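# Set the leaning bottle upright without disturbing the others

## Task

Get the bottle that is tilted over standing upright on the table, close to where it started. Every other bottle must still be standing, roughly where it was. When you finish, the robot must not be touching the righted bottle.

## Robot and tools

Robot: two arms, each with a five-fingered hand. left_arm carries a left hand and right_arm a right hand. Base positions in the scene frame: left_arm (-0.015, +0.325, +0.001) m; right_arm (+0.051, -0.288, -0.001) m. Both are turned only slightly about z. A post stands behind the arms.

Scene frame: the origin is at table-top height, halfway between the nominal bases. +z is up, +x points out over the table, and left_arm sits on the +y side. Left and right in the camera images do not follow the arm names.

Hand point: a reference point about 0.05 m in front of the palm. Its +z runs along the straight fingers and its +y points out of the palm. For the right hand, +x points away from the thumb; for the left hand, +x points toward the thumb. Straight fingers reach 0.06-0.07 m past the point, about 0.06 m behind it along -y. A wrist bracket on the little-finger side can strike objects.

The row: 28 numbers, each in [-1, 1], with one block per arm.
- Numbers 1-6: left_arm dx, dy, dz, rx, ry, rz.
- Numbers 7-14: left hand little, ring, middle, index, thumb_bend, thumb_turn, force_limit, speed.
- Numbers 15-28: the same fourteen for right_arm and its hand.

Pose numbers are offsets, not poses. They are measured along the scene-frame axes from that arm's Hand target at the moment the action or move begins. 1.0 equals 0.6 m, or 180 degrees. rx, ry, rz together form one rotation vector, turning about the Hand target's position. Every row within a single action counts from the same starting point, so sending the same offset again moves the arm further. To leave an arm alone, give it six zeros. If a translation is longer than 1.0, it is scaled back along its own direction. Each control step, the commanded orientation is clipped to within 40 degrees of the measured one.

Hand numbers are absolute targets, not offsets.
- Fingers and thumb_bend: +1 is straight and open, -1 is curled shut.
- thumb_turn: +1 puts the thumb beside the palm, -1 puts it opposite the fingers.
- force_limit: maps linearly from about 0 N at -1 to 10 N at +1 (15 N for the two thumb motors).
- speed: rises from nearly zero at -1 to full at +0.48 and stays full up to +1. At full speed a finger crosses its whole range in 0.49 s.

No value means 'keep as is'. To hold a hand steady, resend the eight hand numbers from the last row actually executed for it. If none has run yet, send hand_measured followed by hand_force_limit and hand_speed.

Grips: with the thumb opposite the fingers, the hand closes around objects roughly 0.035-0.065 m thick. For a soft grip, close at speed -0.94 or below. A motor locks when it reaches its target or its force limit. To squeeze harder, raise force_limit and send a target more closed than hand_measured. To loosen, send a target more open than hand_measured.

Tools:
- execute_actions(actions, cameras): actions is a list of actions. Each action is up to 15 rows, one per 1/30 s step. A shorter action keeps its last row until step 15. cameras takes names, ["all"], or []. With an empty actions list it simply reports the state and images.
- move(target, speed, blend, blocking, cameras): drives the hand points in straight lines toward a target. target is one 28-number row or a list of up to 15 rows. Every row is an offset from the same starting Hand targets, not from the previous row. speed is in m/s, from 0.002 to 4.3, default 0.25; rotation is capped at twice that in rad/s. You may give one speed per target. blend is a corner-rounding radius in metres; 0 means stop at each target. The whole move is capped at 10 s. With blocking=false the call returns after about 0.5 s while the move continues. The path does not avoid obstacles or the other arm. Faster moves lag more and strike harder.
- wait(seconds): 0-3600 s; no new commands. A running move carries on.
- stop(): brakes a running move.
- zoom_image(camera, region): region is [x0, y0, x1, y1] in pixels, at most 504 on each side. It uses the latest image from cam_high (672x504), cam_low (672x504), cam_left_wrist or cam_right_wrist (616x616).
- show_instructions(): shows the reference images.
- finished_scene(scene=1): ends the scene for good.

Results:
- end_effector_position (m) and end_effector_quat_wxyz, in the scene frame.
- Hand target: the last commanded pose after clipping. The next offsets start from here.
- Joint positions, velocities and torques. Velocities may be omitted when they are only noise.
- hand_measured, hand_stopped_by (moving, target, force, stalled, fault) and hand_load_n. These list six values in motor order. Load is positive when something forces a finger open. A grip that slips shows as load falling to about 0.
- move adds a 'move:' line: done, off_target, moving, held or fault, plus limits=paced (the pose was clipped) or limits=held (a check withheld steps).
- Warning lines may appear: MOTOR HOT or a FAULT line.

Quirks: the arms follow commands loosely. A hand often comes to rest 1-3 cm from its target (sometimes 5 cm), usually lower; this does not mean it has touched something. If that gap remains, send the shortfall as a new offset. To end a push against something, command a pose back past the hand point. Holding loads, reaching far out, or straining toward an unreachable pose heats the motors. At 100 °C that arm goes limp for 30-60 s.

Avoid:
- knocking any bottle over, or letting anything drop, even slightly;
- releasing an object while it is still moving;
- fast impacts and hard shoves;
- pushing objects off the table, or leaving anything off it;
- heavy loads on the fingers;
- bringing the two hands or arms into contact.

Approach slowly, set the bottle down gently, open the hand, and back away so nothing touches the bottle.

Each tool is called after ">>>" as name(argument=value, ...), one argument or row to a line, values as JSON.

Reference images:

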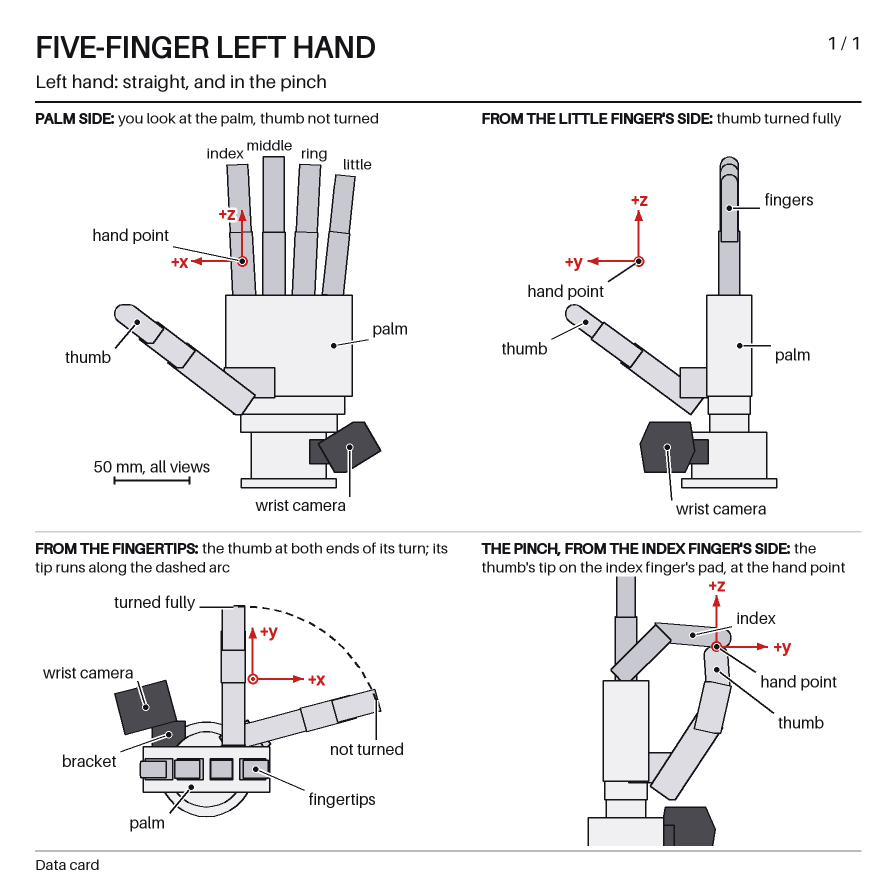

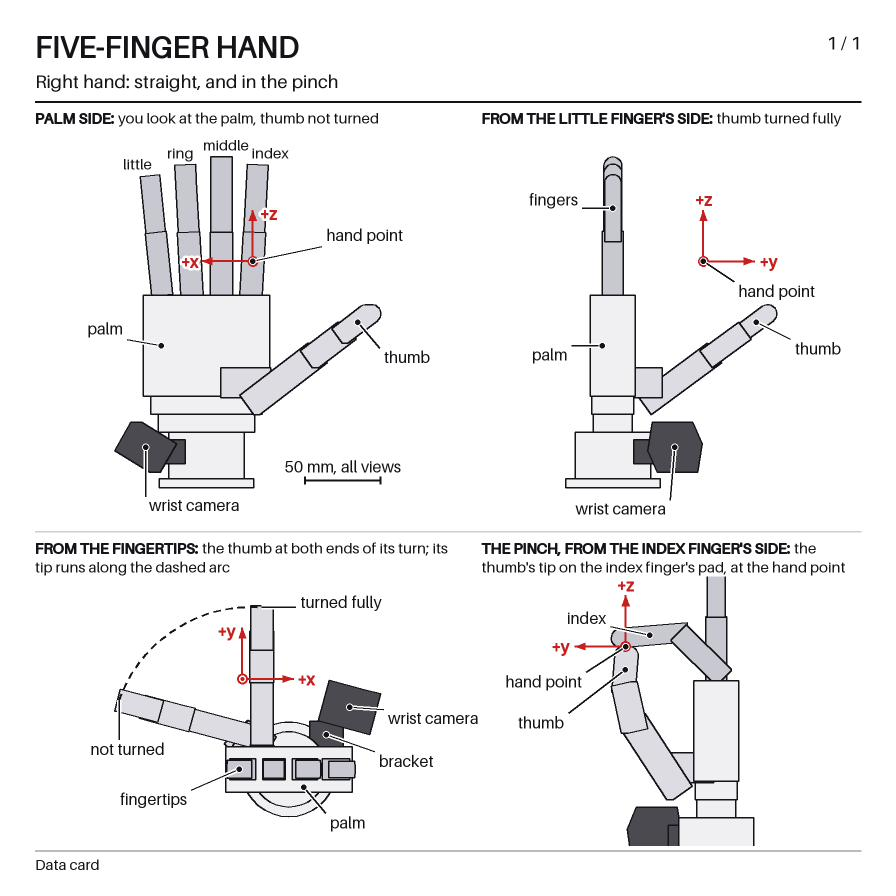

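## Session

>>> execute_actions(
  actions=[],
)

Scene clock: 0.00 s.
left_arm: end_effector_position=(+0.5289, +0.3038, +0.4264) hand_measured=(+1.000, +1.000, +1.000, +1.000, +1.000, +1.000) hand_load_n=(+0.0, +0.0, +0.0, +0.0, +0.0, +0.0) hand_stopped_by=(target, target, target, target, target, target) hand_force_limit=0.00 hand_speed=-0.80 end_effector_quat_wxyz=(-0.481, +0.521, -0.487, +0.509) | right_arm: end_effector_position=(+0.0408, +0.1289, +0.1162) hand_measured=(+1.000, +1.000, +1.000, +1.000, +1.000, +1.000) hand_load_n=(+0.0, +0.0, +0.0, +0.0, +0.0, +0.0) hand_stopped_by=(target, target, target, target, target, target) hand_force_limit=0.00 hand_speed=-0.80 end_effector_quat_wxyz=(-0.561, +0.765, +0.098, +0.300)
Joint positions: left_arm=[0.007 1.057 1.043 -0.005 0.031 -0.062] | right_arm=[1.908 1.123 0.36 0.52 0.664 -0.466]
Joint velocities: within noise
Joint torques (N m): no reading
Heat: left arm: hottest wrist yaw 32 °C; right arm: hottest shoulder 33 °C.
Hand target: left_arm +0.5312, +0.3027, +0.4435; -0.487, +0.512, -0.479, +0.520 | right_arm +0.0390, +0.1381, +0.1311; -0.575, +0.756, +0.089, +0.300

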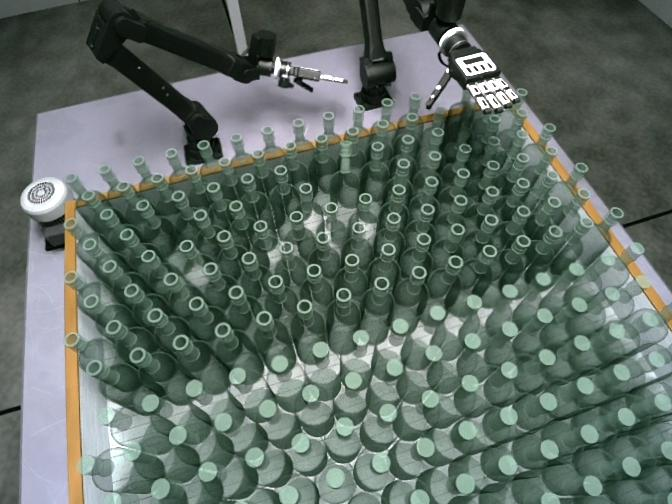

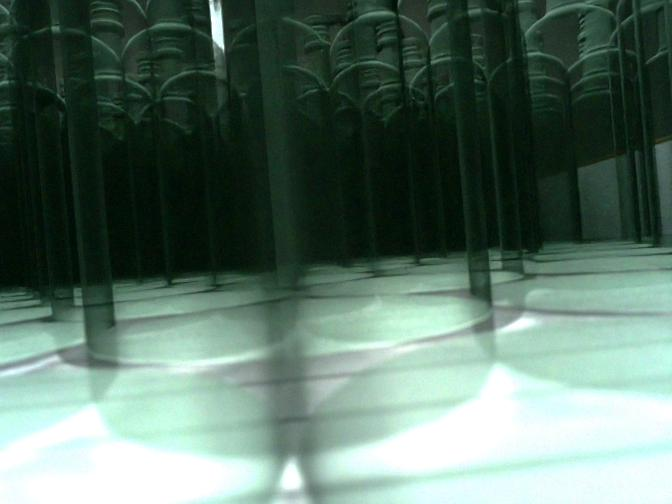

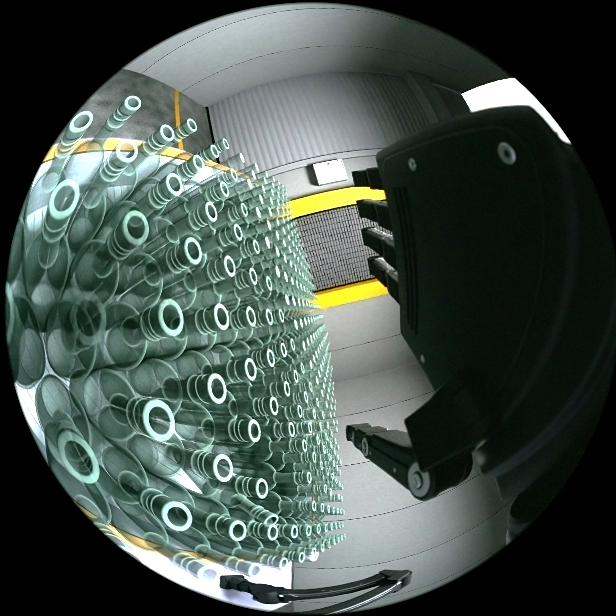

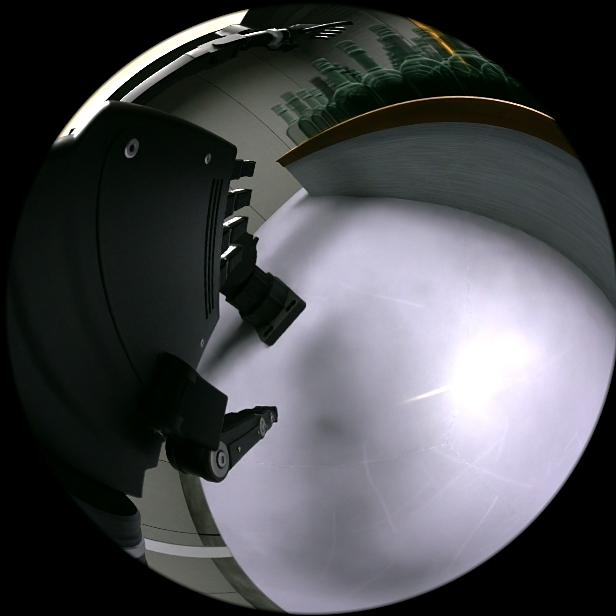

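>>> zoom_image(
  camera="cam_high",
  region=[60, 90, 360, 315],
)

>>> zoom_image(
  camera="cam_high",
  region=[340, 80, 672, 329],
)

>>> zoom_image(
  camera="cam_high",
  region=[60, 260, 385, 504],
)

>>> zoom_image(
  camera="cam_high",
  region=[347, 260, 672, 504],
)

Scaled by 1.680.

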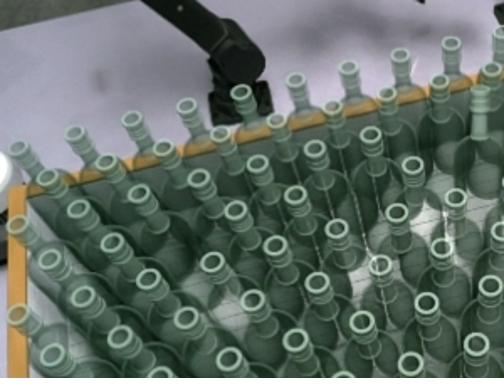

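Scaled by 1.518.

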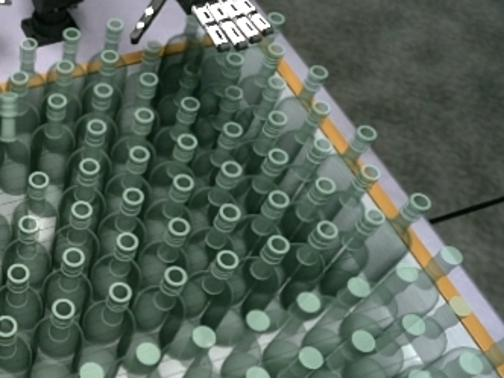

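Scaled by 1.551.

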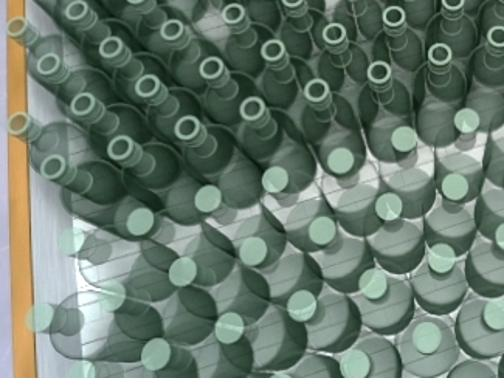

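Scaled by 1.551.

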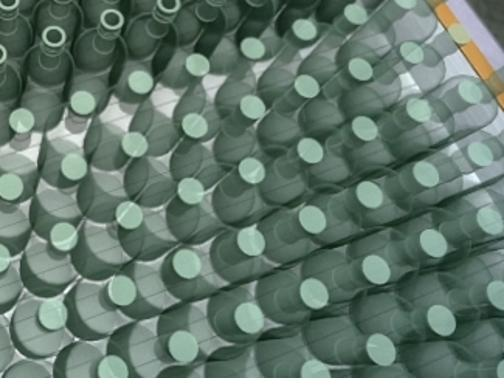

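>>> zoom_image(
  camera="cam_high",
  region=[280, 95, 440, 215],
)

>>> zoom_image(
  camera="cam_high",
  region=[300, 180, 460, 300],
)

Scaled by 3.150.

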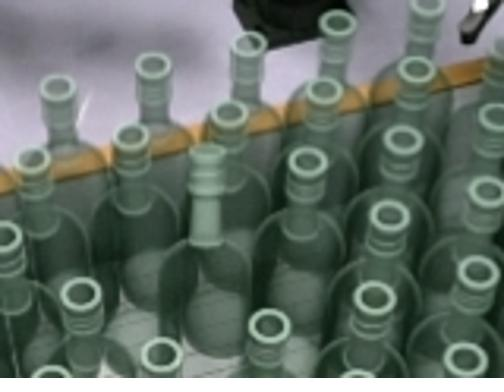

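Scaled by 3.150.

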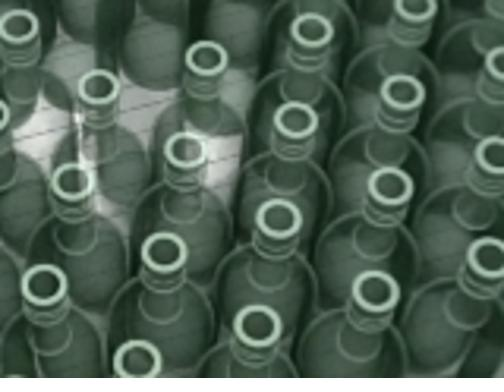

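>>> move(
  target=[
    [-0.417,-0.30,0.18,0,0.5,0,1,1,1,1,1,1,0,-0.8,0,0,0,0,0,0,1,1,1,1,1,1,0,-0.8],
  ],
  speed=0.3,
  cameras=["cam_high","cam_left_wrist"],
)

Scene clock: 152.37 s.
left_arm: end_effector_position=(+0.2846, +0.1215, +0.5504) hand_measured=(+1.000, +1.000, +1.000, +1.000, +1.000, +1.000) hand_load_n=(+0.0, +0.0, +0.0, +0.0, +0.0, +0.0) hand_stopped_by=(target, target, target, target, target, target) hand_force_limit=0.00 hand_speed=-0.80 end_effector_quat_wxyz=(-0.073, +0.692, -0.640, +0.325) | right_arm: end_effector_position=(+0.0408, +0.1289, +0.1162) hand_measured=(+1.000, +1.000, +1.000, +1.000, +1.000, +1.000) hand_load_n=(+0.0, -0.5, +0.0, +0.0, +0.0, +0.0) hand_stopped_by=(target, target, target, target, target, target) hand_force_limit=0.00 hand_speed=-0.80 end_effector_quat_wxyz=(-0.561, +0.765, +0.098, +0.300)
Joint positions: left_arm=[-0.426 1.205 1.99 -1.68 0.08 -0.504] | right_arm=[1.908 1.123 0.36 0.52 0.664 -0.466]
Joint torques (N m): left_arm=[0.32 -6.3 6.48 0.42 0.11 -0.05] | right_arm=[-0.32 -4.54 8.64 1.7 0.12 -0.11]
Heat: left arm: hottest elbow 43 °C; right arm: hottest elbow 40 °C.
Hand target: left_arm +0.2809, +0.1227, +0.5516; -0.006, +0.730, -0.683, +0.006 | right_arm +0.0390, +0.1381, +0.1311; -0.575, +0.756, +0.089, +0.300
Off the commanded pose: left_arm 0.004 m, 38 deg | right_arm 0.018 m, 2 deg.
joint sent to its limit (left arm) — joint 4 (wrist pitch), lower limit. The joint targets are off in orientation, not in position.
move: off_target (left_arm)

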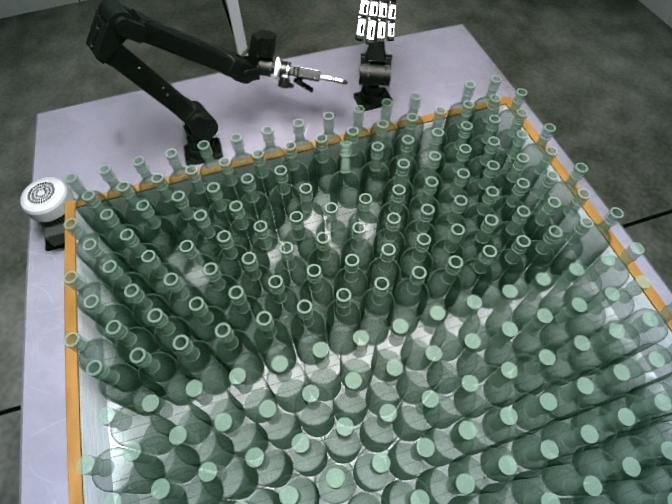

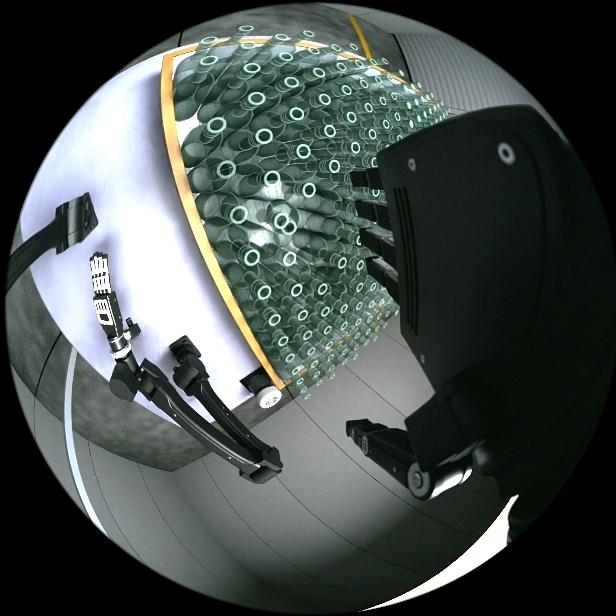

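>>> zoom_image(
  camera="cam_left_wrist",
  region=[210, 140, 370, 300],
)

>>> zoom_image(
  camera="cam_left_wrist",
  region=[150, 20, 420, 290],
)

Scaled by 3.150 from the camera's image (finer frame: 880x880).

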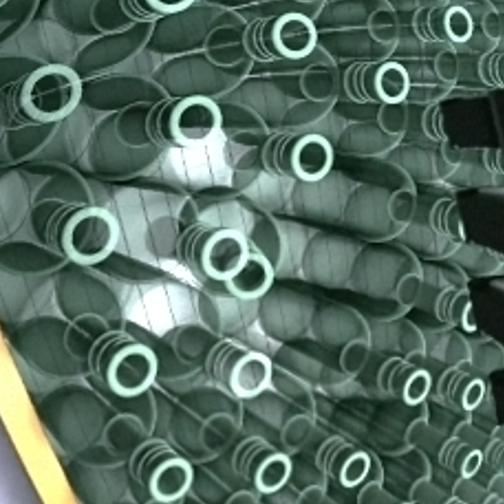

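Scaled by 1.867 from the camera's image (finer frame: 880x880).

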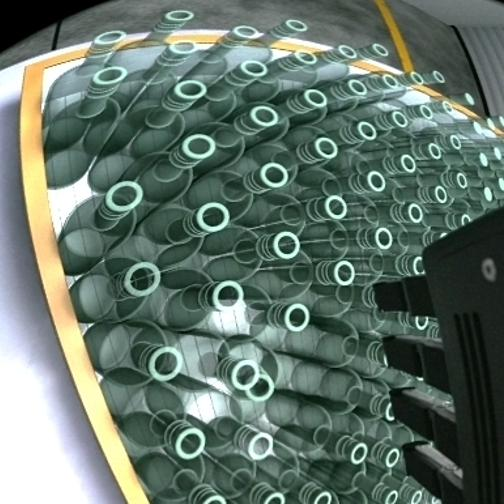

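>>> move(
  target=[
    [0.25,-0.14,-0.17,0,0,-0.521,1,1,1,1,1,1,0,-0.8,0,0,0,0,0,0,1,1,1,1,1,1,0,-0.8],
  ],
  speed=0.3,
  cameras=["cam_high","cam_left_wrist"],
)

Scene clock: 344.63 s.
left_arm: end_effector_position=(+0.4286, +0.0418, +0.4401) hand_measured=(+1.000, +1.000, +1.000, +1.000, +1.000, +1.000) hand_load_n=(+0.0, +0.0, +0.0, +0.0, +0.0, +0.0) hand_stopped_by=(target, target, target, target, target, target) hand_force_limit=0.00 hand_speed=-0.80 end_effector_quat_wxyz=(+0.190, -0.001, +0.973, -0.133) | right_arm: end_effector_position=(+0.0408, +0.1289, +0.1162) hand_measured=(+1.000, +1.000, +1.000, +1.000, +1.000, +1.000) hand_load_n=(+0.0, +0.0, +0.0, +0.0, +0.0, +0.0) hand_stopped_by=(target, target, target, target, target, target) hand_force_limit=0.00 hand_speed=-0.80 end_effector_quat_wxyz=(-0.561, +0.765, +0.098, +0.300)
Joint positions: left_arm=[-0.658 1.701 2.278 -1.68 -0.008 0.941] | right_arm=[1.908 1.123 0.36 0.52 0.664 -0.466]
Joint torques (N m): left_arm=[-0.62 -12.75 10.58 0.09 -0.36 0.21] | right_arm=[-0.79 -4.72 8.72 1.69 0.15 -0.14]
Heat: left arm: hottest elbow 35 °C; right arm: hottest elbow 43 °C.
Hand target: left_arm +0.4309, +0.0386, +0.4493; -0.001, +0.000, +1.000, -0.008 | right_arm +0.0390, +0.1381, +0.1311; -0.575, +0.756, +0.089, +0.300
Off the commanded pose: left_arm 0.010 m, 26 deg | right_arm 0.018 m, 2 deg.
joint sent to its limit (left arm) — joint 4 (wrist pitch), lower limit. The joint targets are off in orientation, not in position.
move: off_target (left_arm)

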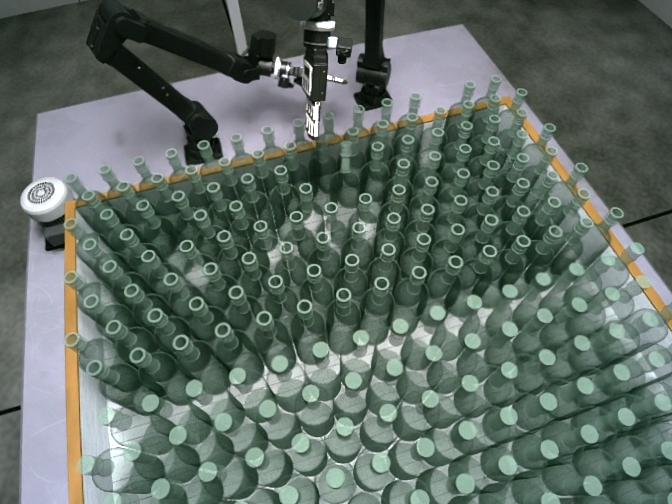

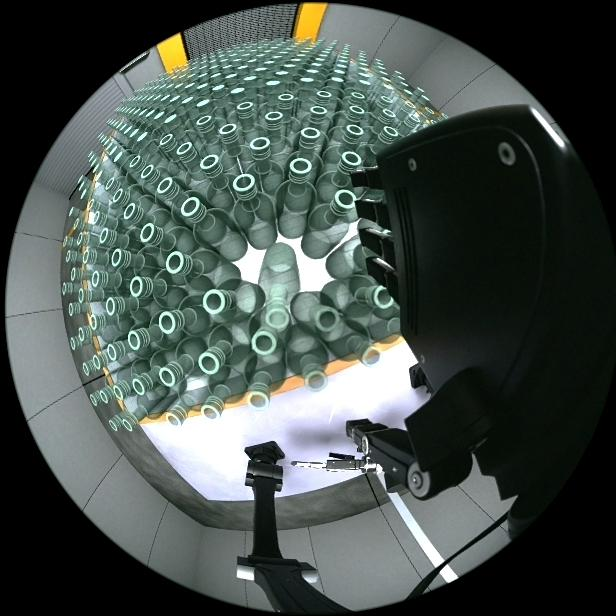

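>>> zoom_image(
  camera="cam_left_wrist",
  region=[180, 200, 400, 420],
)

>>> zoom_image(
  camera="cam_high",
  region=[270, 60, 430, 220],
)

Scaled by 2.291 from the camera's image (finer frame: 880x880).

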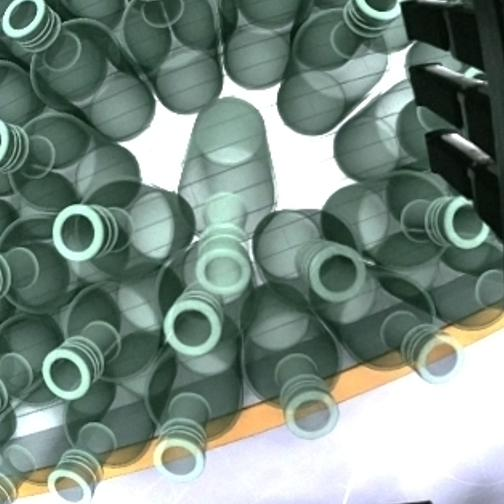

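Scaled by 3.150.

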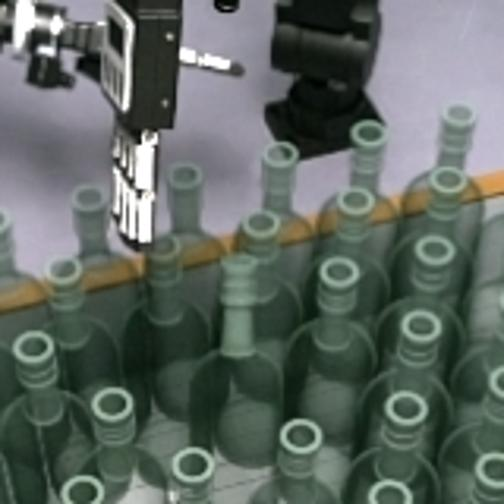

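>>> move(
  target=[
    [-0.077,0.157,-0.07,-0.0606,-0.1369,-0.1199,-1,-1,-1,1,1,-1,0,0,0,0,0,0,0,0,1,1,1,1,1,1,0,-0.8],
  ],
  speed=0.2,
  cameras=["cam_high","cam_left_wrist"],
)

>>> zoom_image(
  camera="cam_left_wrist",
  region=[200, 180, 480, 460],
)

>>> zoom_image(
  camera="cam_high",
  region=[270, 60, 430, 220],
)

Scene clock: 593.93 s.
left_arm: end_effector_position=(+0.3775, +0.1323, +0.4045) hand_measured=(-1.000, -1.000, -1.000, +1.000, +1.000, -1.000) hand_load_n=(+0.0, +0.0, +0.0, +0.0, -0.5, +0.0) hand_stopped_by=(target, target, target, target, target, target) hand_force_limit=0.00 hand_speed=0.00 end_effector_quat_wxyz=(+0.195, +0.182, +0.959, -0.099) | right_arm: end_effector_position=(+0.0408, +0.1289, +0.1162) hand_measured=(+1.000, +1.000, +1.000, +1.000, +1.000, +1.000) hand_load_n=(+0.0, +0.0, +0.0, +0.0, +0.0, +0.0) hand_stopped_by=(target, target, target, target, target, target) hand_force_limit=0.00 hand_speed=-0.80 end_effector_quat_wxyz=(-0.561, +0.765, +0.098, +0.300)
Joint positions: left_arm=[-0.587 1.354 1.761 -1.537 0.042 1.379] | right_arm=[1.908 1.123 0.36 0.52 0.664 -0.466]
Joint torques (N m): left_arm=[0.5 -9.76 7.86 1.59 0 0.22] | right_arm=[-0.44 -3.84 8.79 1.85 0.15 -0.12]
Heat: left arm: hottest elbow 44 °C; right arm: hottest elbow 44 °C.
Hand target: left_arm +0.3846, +0.1329, +0.4074; +0.210, +0.187, +0.954, -0.101 | right_arm +0.0390, +0.1381, +0.1311; -0.575, +0.756, +0.089, +0.300
Off the commanded pose: left_arm 0.008 m, 2 deg | right_arm 0.018 m, 2 deg.
move: done

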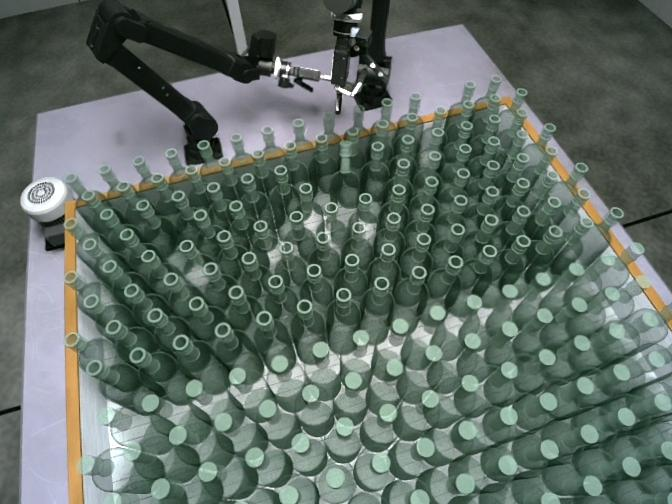

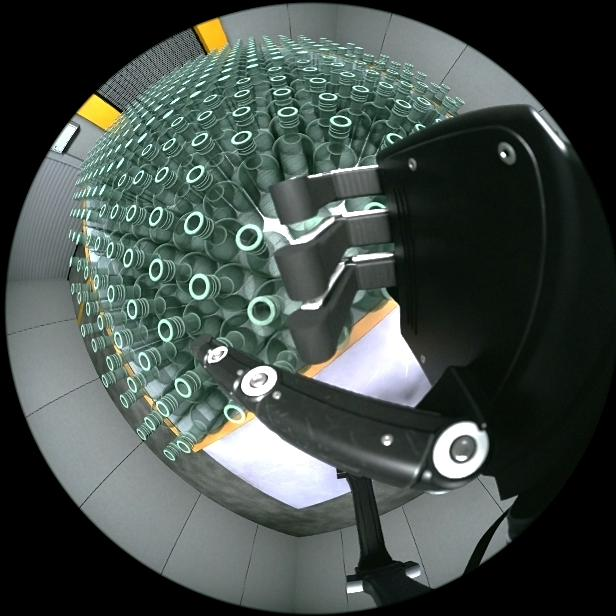

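Scaled by 1.800 from the camera's image (finer frame: 880x880).

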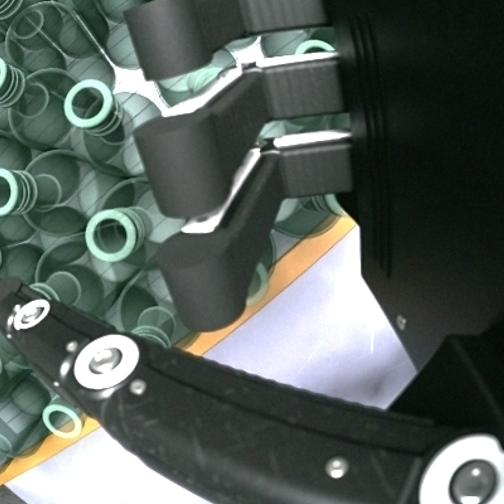

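Scaled by 3.150.

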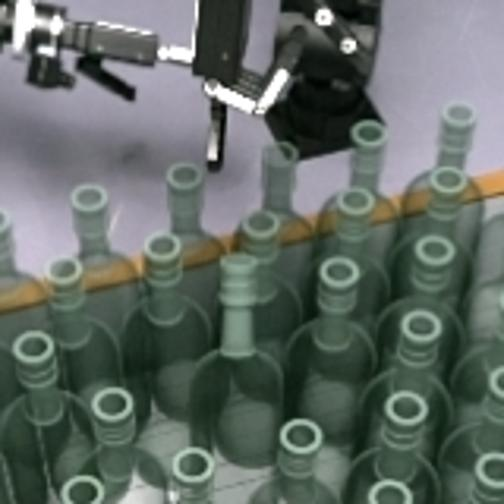

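>>> move(
  target=[
    [0,0,0,0,0,0,1,1,1,1,1,-1,0,0,0,0,0,0,0,0,1,1,1,1,1,1,0,-0.8],
  ],
  speed=0.2,
  cameras=["cam_high","cam_left_wrist"],
)

>>> zoom_image(
  camera="cam_left_wrist",
  region=[180, 200, 400, 420],
)

Scene clock: 633.53 s.
left_arm: end_effector_position=(+0.3774, +0.1320, +0.4044) hand_measured=(+1.000, +1.000, +1.000, +1.000, +1.000, -1.000) hand_load_n=(+0.0, +0.0, +0.0, +0.0, +0.0, +0.0) hand_stopped_by=(target, target, target, target, target, target) hand_force_limit=0.00 hand_speed=0.00 end_effector_quat_wxyz=(+0.195, +0.182, +0.959, -0.100) | right_arm: end_effector_position=(+0.0408, +0.1289, +0.1162) hand_measured=(+1.000, +1.000, +1.000, +1.000, +1.000, +1.000) hand_load_n=(+0.0, +0.0, +0.0, +0.0, +0.0, +0.0) hand_stopped_by=(target, target, target, target, target, target) hand_force_limit=0.00 hand_speed=-0.80 end_effector_quat_wxyz=(-0.561, +0.765, +0.098, +0.300)
Joint positions: left_arm=[-0.587 1.354 1.761 -1.537 0.044 1.379] | right_arm=[1.908 1.123 0.36 0.52 0.664 -0.466]
Joint torques (N m): left_arm=[0.38 -9.7 7.87 1.61 -0.01 0.22] | right_arm=[-0.26 -4.84 8.65 1.66 0.11 -0.14]
Heat: left arm: hottest elbow 41 °C; right arm: hottest elbow 45 °C.
Hand target: left_arm +0.3846, +0.1329, +0.4074; +0.210, +0.187, +0.954, -0.101 | right_arm +0.0390, +0.1381, +0.1311; -0.575, +0.756, +0.089, +0.300
Off the commanded pose: left_arm 0.008 m, 2 deg | right_arm 0.018 m, 2 deg.
move: done

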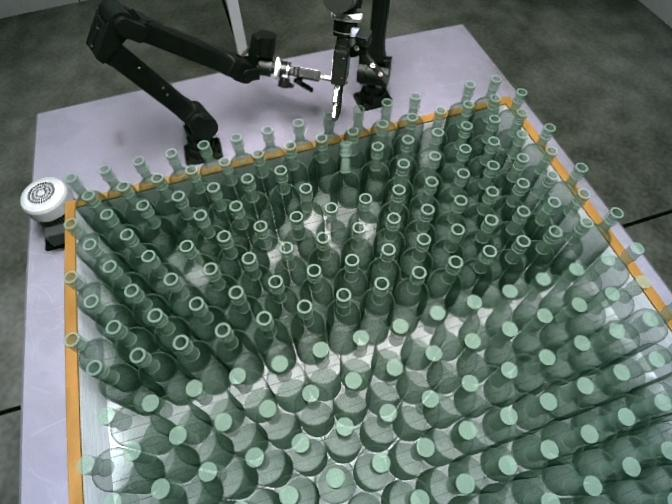

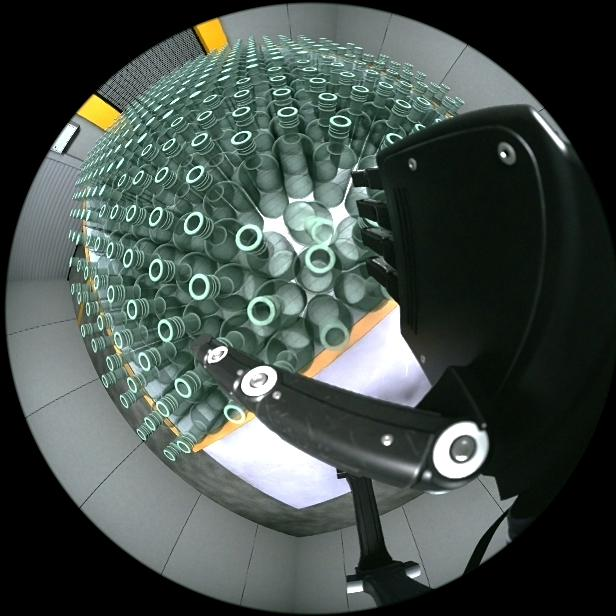

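Scaled by 2.291 from the camera's image (finer frame: 880x880).

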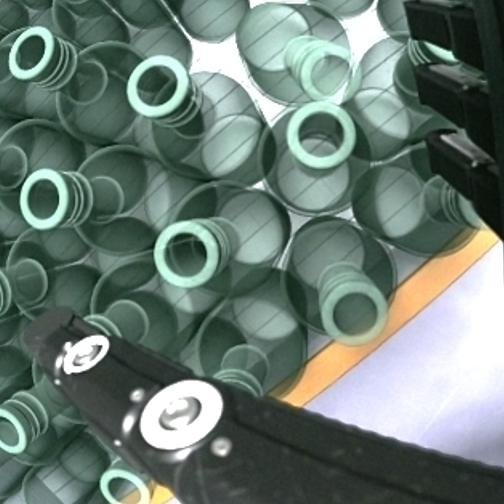

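>>> move(
  target=[
    [0.070,-0.052,-0.116,0,0,0,1,1,1,1,1,-1,0,0,0,0,0,0,0,0,1,1,1,1,1,1,0,-0.8],
  ],
  speed=0.1,
  cameras=["cam_high","cam_left_wrist"],
)

>>> zoom_image(
  camera="cam_left_wrist",
  region=[180, 160, 460, 440],
)

>>> zoom_image(
  camera="cam_high",
  region=[270, 60, 430, 220],
)

Scene clock: 698.60 s.
left_arm: end_effector_position=(+0.4184, +0.1064, +0.3385) hand_measured=(+1.000, +1.000, +1.000, +1.000, +1.000, -1.000) hand_load_n=(+0.0, +0.5, +0.0, +0.0, +0.0, +0.0) hand_stopped_by=(target, target, target, target, target, target) hand_force_limit=0.00 hand_speed=0.00 end_effector_quat_wxyz=(+0.199, +0.182, +0.958, -0.101) | right_arm: end_effector_position=(+0.0408, +0.1289, +0.1162) hand_measured=(+1.000, +1.000, +1.000, +1.000, +1.000, +1.000) hand_load_n=(+0.0, +0.0, +0.0, +0.0, +0.0, +0.0) hand_stopped_by=(target, target, target, target, target, target) hand_force_limit=0.00 hand_speed=-0.80 end_effector_quat_wxyz=(-0.561, +0.765, +0.098, +0.300)
Joint positions: left_arm=[-0.587 1.418 1.641 -1.345 0.044 1.379] | right_arm=[1.908 1.123 0.36 0.52 0.664 -0.466]
Joint torques (N m): left_arm=[-0.32 -10.11 8.68 1.58 -0.2 0.13] | right_arm=[-0.38 -4.25 8.7 1.81 0.12 -0.12]
Heat: left arm: hottest elbow 40 °C; right arm: hottest elbow 45 °C.
Hand target: left_arm +0.4267, +0.1016, +0.3378; +0.210, +0.187, +0.954, -0.101 | right_arm +0.0390, +0.1381, +0.1311; -0.575, +0.756, +0.089, +0.300
Off the commanded pose: left_arm 0.009 m, 1 deg | right_arm 0.018 m, 2 deg.
move: done

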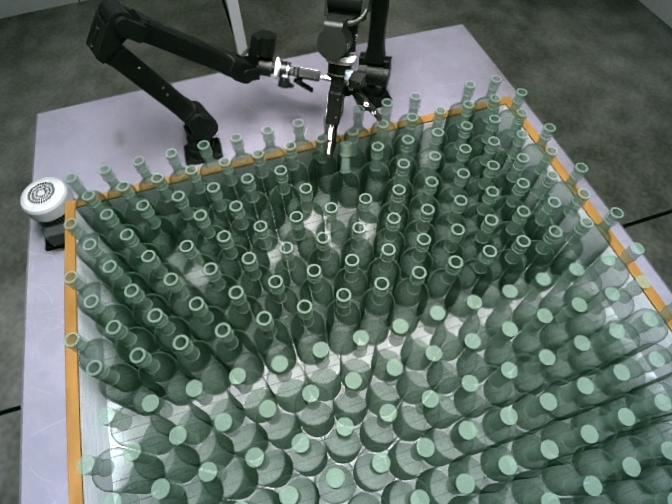

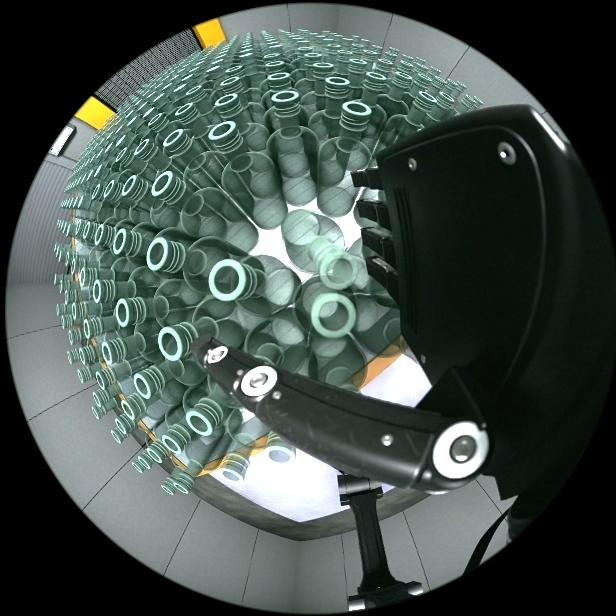

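Scaled by 1.800 from the camera's image (finer frame: 880x880).

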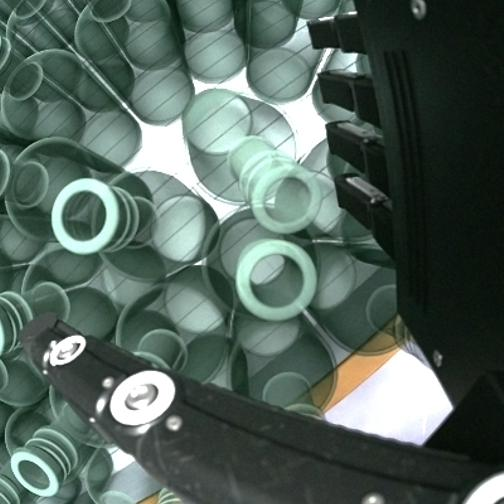

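Scaled by 3.150.

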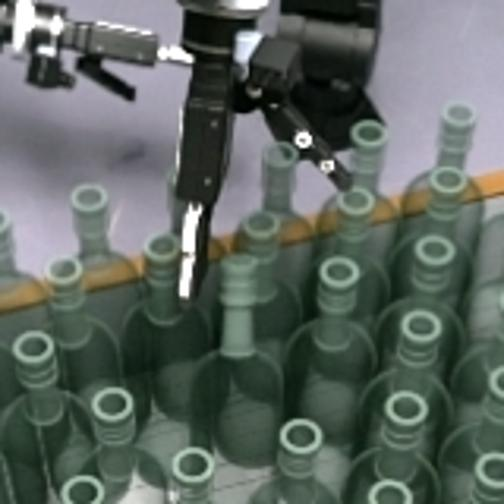

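>>> move(
  target=[
    [0.037,-0.002,-0.021,0,0,0,1,1,1,1,1,-1,0,0,0,0,0,0,0,0,1,1,1,1,1,1,0,-0.8],
  ],
  speed=0.06,
  cameras=["cam_high","cam_left_wrist"],
)

>>> zoom_image(
  camera="cam_left_wrist",
  region=[220, 180, 440, 400],
)

>>> zoom_image(
  camera="cam_high",
  region=[290, 80, 400, 190],
)

Scene clock: 766.50 s.
left_arm: end_effector_position=(+0.4358, +0.1027, +0.3207) hand_measured=(+1.000, +1.000, +1.000, +1.000, +1.000, -1.000) hand_load_n=(+0.0, +0.0, +0.0, +0.0, +0.0, +0.5) hand_stopped_by=(target, target, target, target, target, target) hand_force_limit=0.00 hand_speed=0.00 end_effector_quat_wxyz=(+0.194, +0.182, +0.959, -0.099) | right_arm: end_effector_position=(+0.0408, +0.1289, +0.1162) hand_measured=(+1.000, +1.000, +1.000, +1.000, +1.000, +1.000) hand_load_n=(+0.0, +0.0, +0.0, +0.0, +0.0, +0.0) hand_stopped_by=(target, target, target, target, target, target) hand_force_limit=0.00 hand_speed=-0.80 end_effector_quat_wxyz=(-0.561, +0.765, +0.098, +0.300)
Joint positions: left_arm=[-0.574 1.461 1.641 -1.315 0.048 1.391] | right_arm=[1.908 1.123 0.36 0.52 0.664 -0.466]
Joint torques (N m): left_arm=[0.44 -10.75 9.91 1.57 0.01 0.21] | right_arm=[-0.26 -4.13 8.66 1.85 0.11 -0.11]
Heat: left arm: hottest elbow 38 °C; right arm: hottest elbow 45 °C.
Hand target: left_arm +0.4490, +0.1006, +0.3252; +0.210, +0.187, +0.954, -0.101 | right_arm +0.0390, +0.1381, +0.1311; -0.575, +0.756, +0.089, +0.300
Off the commanded pose: left_arm 0.014 m, 2 deg | right_arm 0.018 m, 2 deg.
move: off_target (left_arm)

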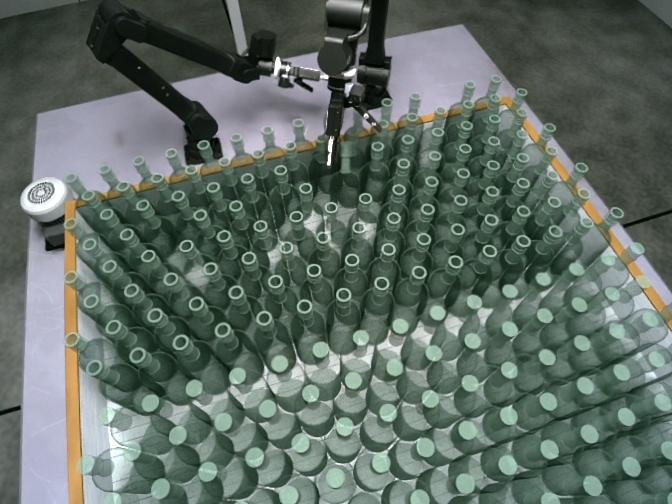

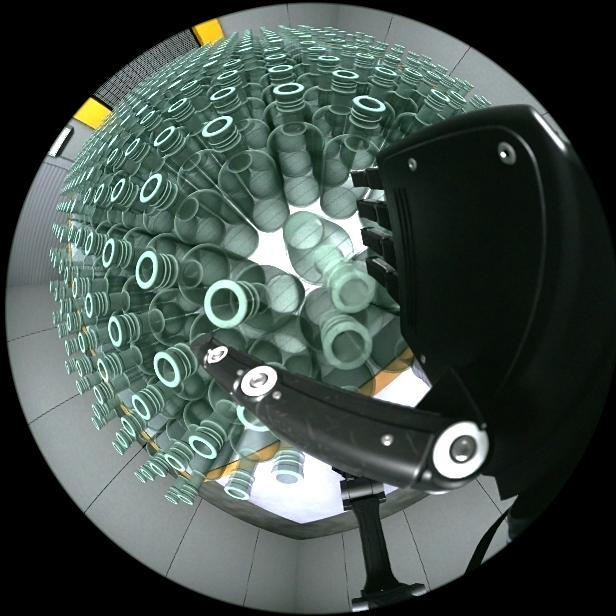

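Scaled by 2.291 from the camera's image (finer frame: 880x880).

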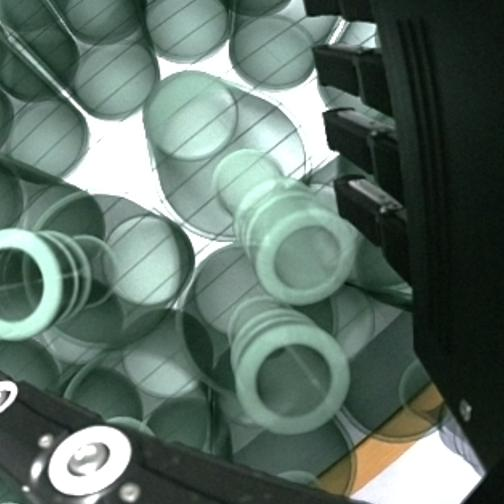

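Scaled by 4.582.

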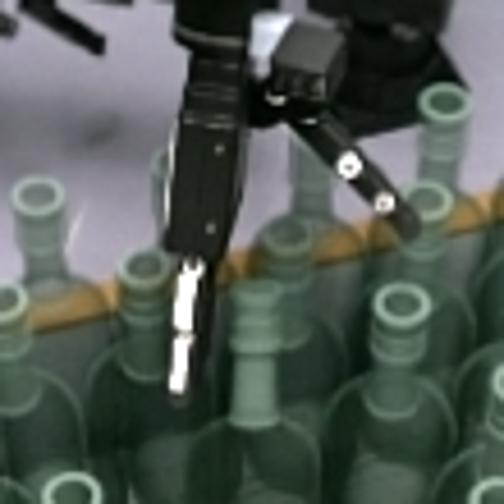

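>>> move(
  target=[
    [0.020,0.006,0.005,0,0,0,1,1,1,1,1,-1,0,0,0,0,0,0,0,0,1,1,1,1,1,1,0,-0.8],
  ],
  speed=0.05,
  cameras=["cam_high","cam_left_wrist"],
)

>>> zoom_image(
  camera="cam_left_wrist",
  region=[220, 180, 440, 400],
)

>>> zoom_image(
  camera="cam_high",
  region=[290, 80, 400, 190],
)

Scene clock: 788.57 s.
left_arm: end_effector_position=(+0.4438, +0.1085, +0.3129) hand_measured=(+1.000, +1.000, +1.000, +1.000, +1.000, -1.000) hand_load_n=(+0.0, +0.0, +0.0, +0.0, -0.5, +0.0) hand_stopped_by=(target, target, target, target, target, target) hand_force_limit=0.00 hand_speed=0.00 end_effector_quat_wxyz=(+0.186, +0.182, +0.961, -0.097) | right_arm: end_effector_position=(+0.0408, +0.1289, +0.1162) hand_measured=(+1.000, +1.000, +1.000, +1.000, +1.000, +1.000) hand_load_n=(+0.0, +0.0, +0.0, +0.0, +0.0, +0.0) hand_stopped_by=(target, target, target, target, target, target) hand_force_limit=0.00 hand_speed=-0.80 end_effector_quat_wxyz=(-0.561, +0.765, +0.098, +0.300)
Joint positions: left_arm=[-0.554 1.48 1.643 -1.315 0.057 1.408] | right_arm=[1.908 1.123 0.36 0.52 0.664 -0.466]
Joint torques (N m): left_arm=[0.38 -10.58 12.46 1.09 0.02 0.22] | right_arm=[-1.08 -4.6 8.69 1.77 0.17 -0.11]
Heat: left arm: hottest elbow 39 °C; right arm: hottest elbow 46 °C.
Hand target: left_arm +0.4610, +0.1042, +0.3282; +0.210, +0.187, +0.954, -0.101 | right_arm +0.0390, +0.1381, +0.1311; -0.575, +0.756, +0.089, +0.300
Off the commanded pose: left_arm 0.023 m, 3 deg | right_arm 0.018 m, 2 deg.
move: off_target (left_arm)

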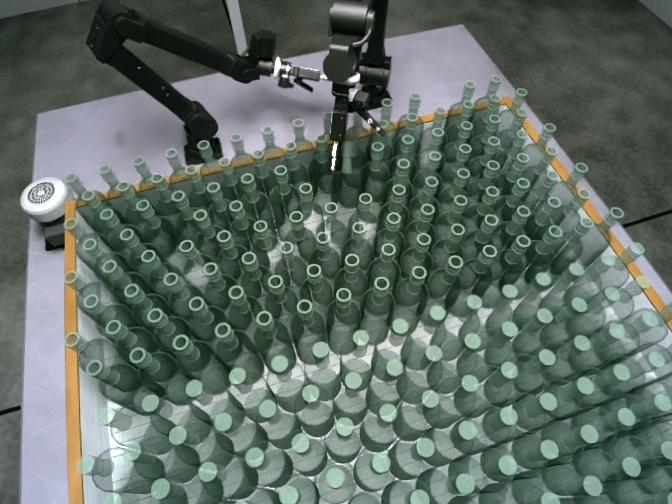

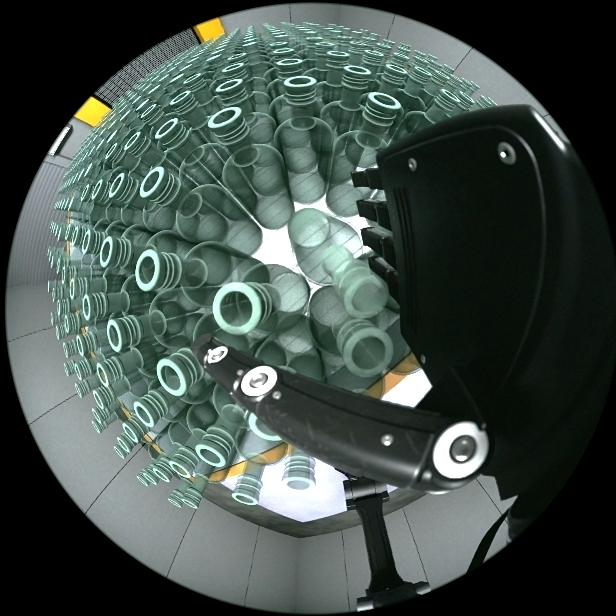

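Scaled by 2.291 from the camera's image (finer frame: 880x880).

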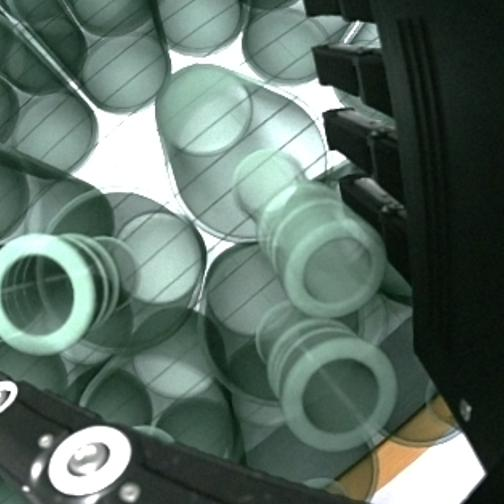

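Scaled by 4.582.

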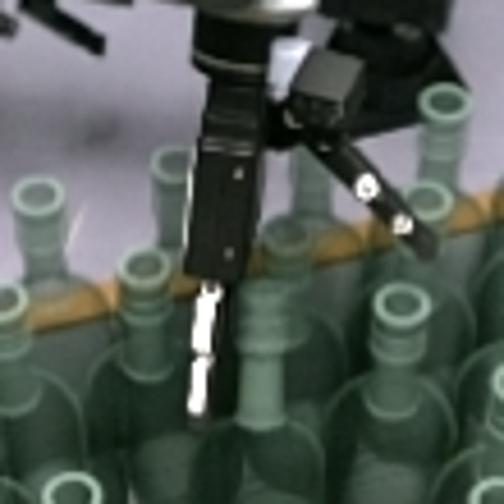

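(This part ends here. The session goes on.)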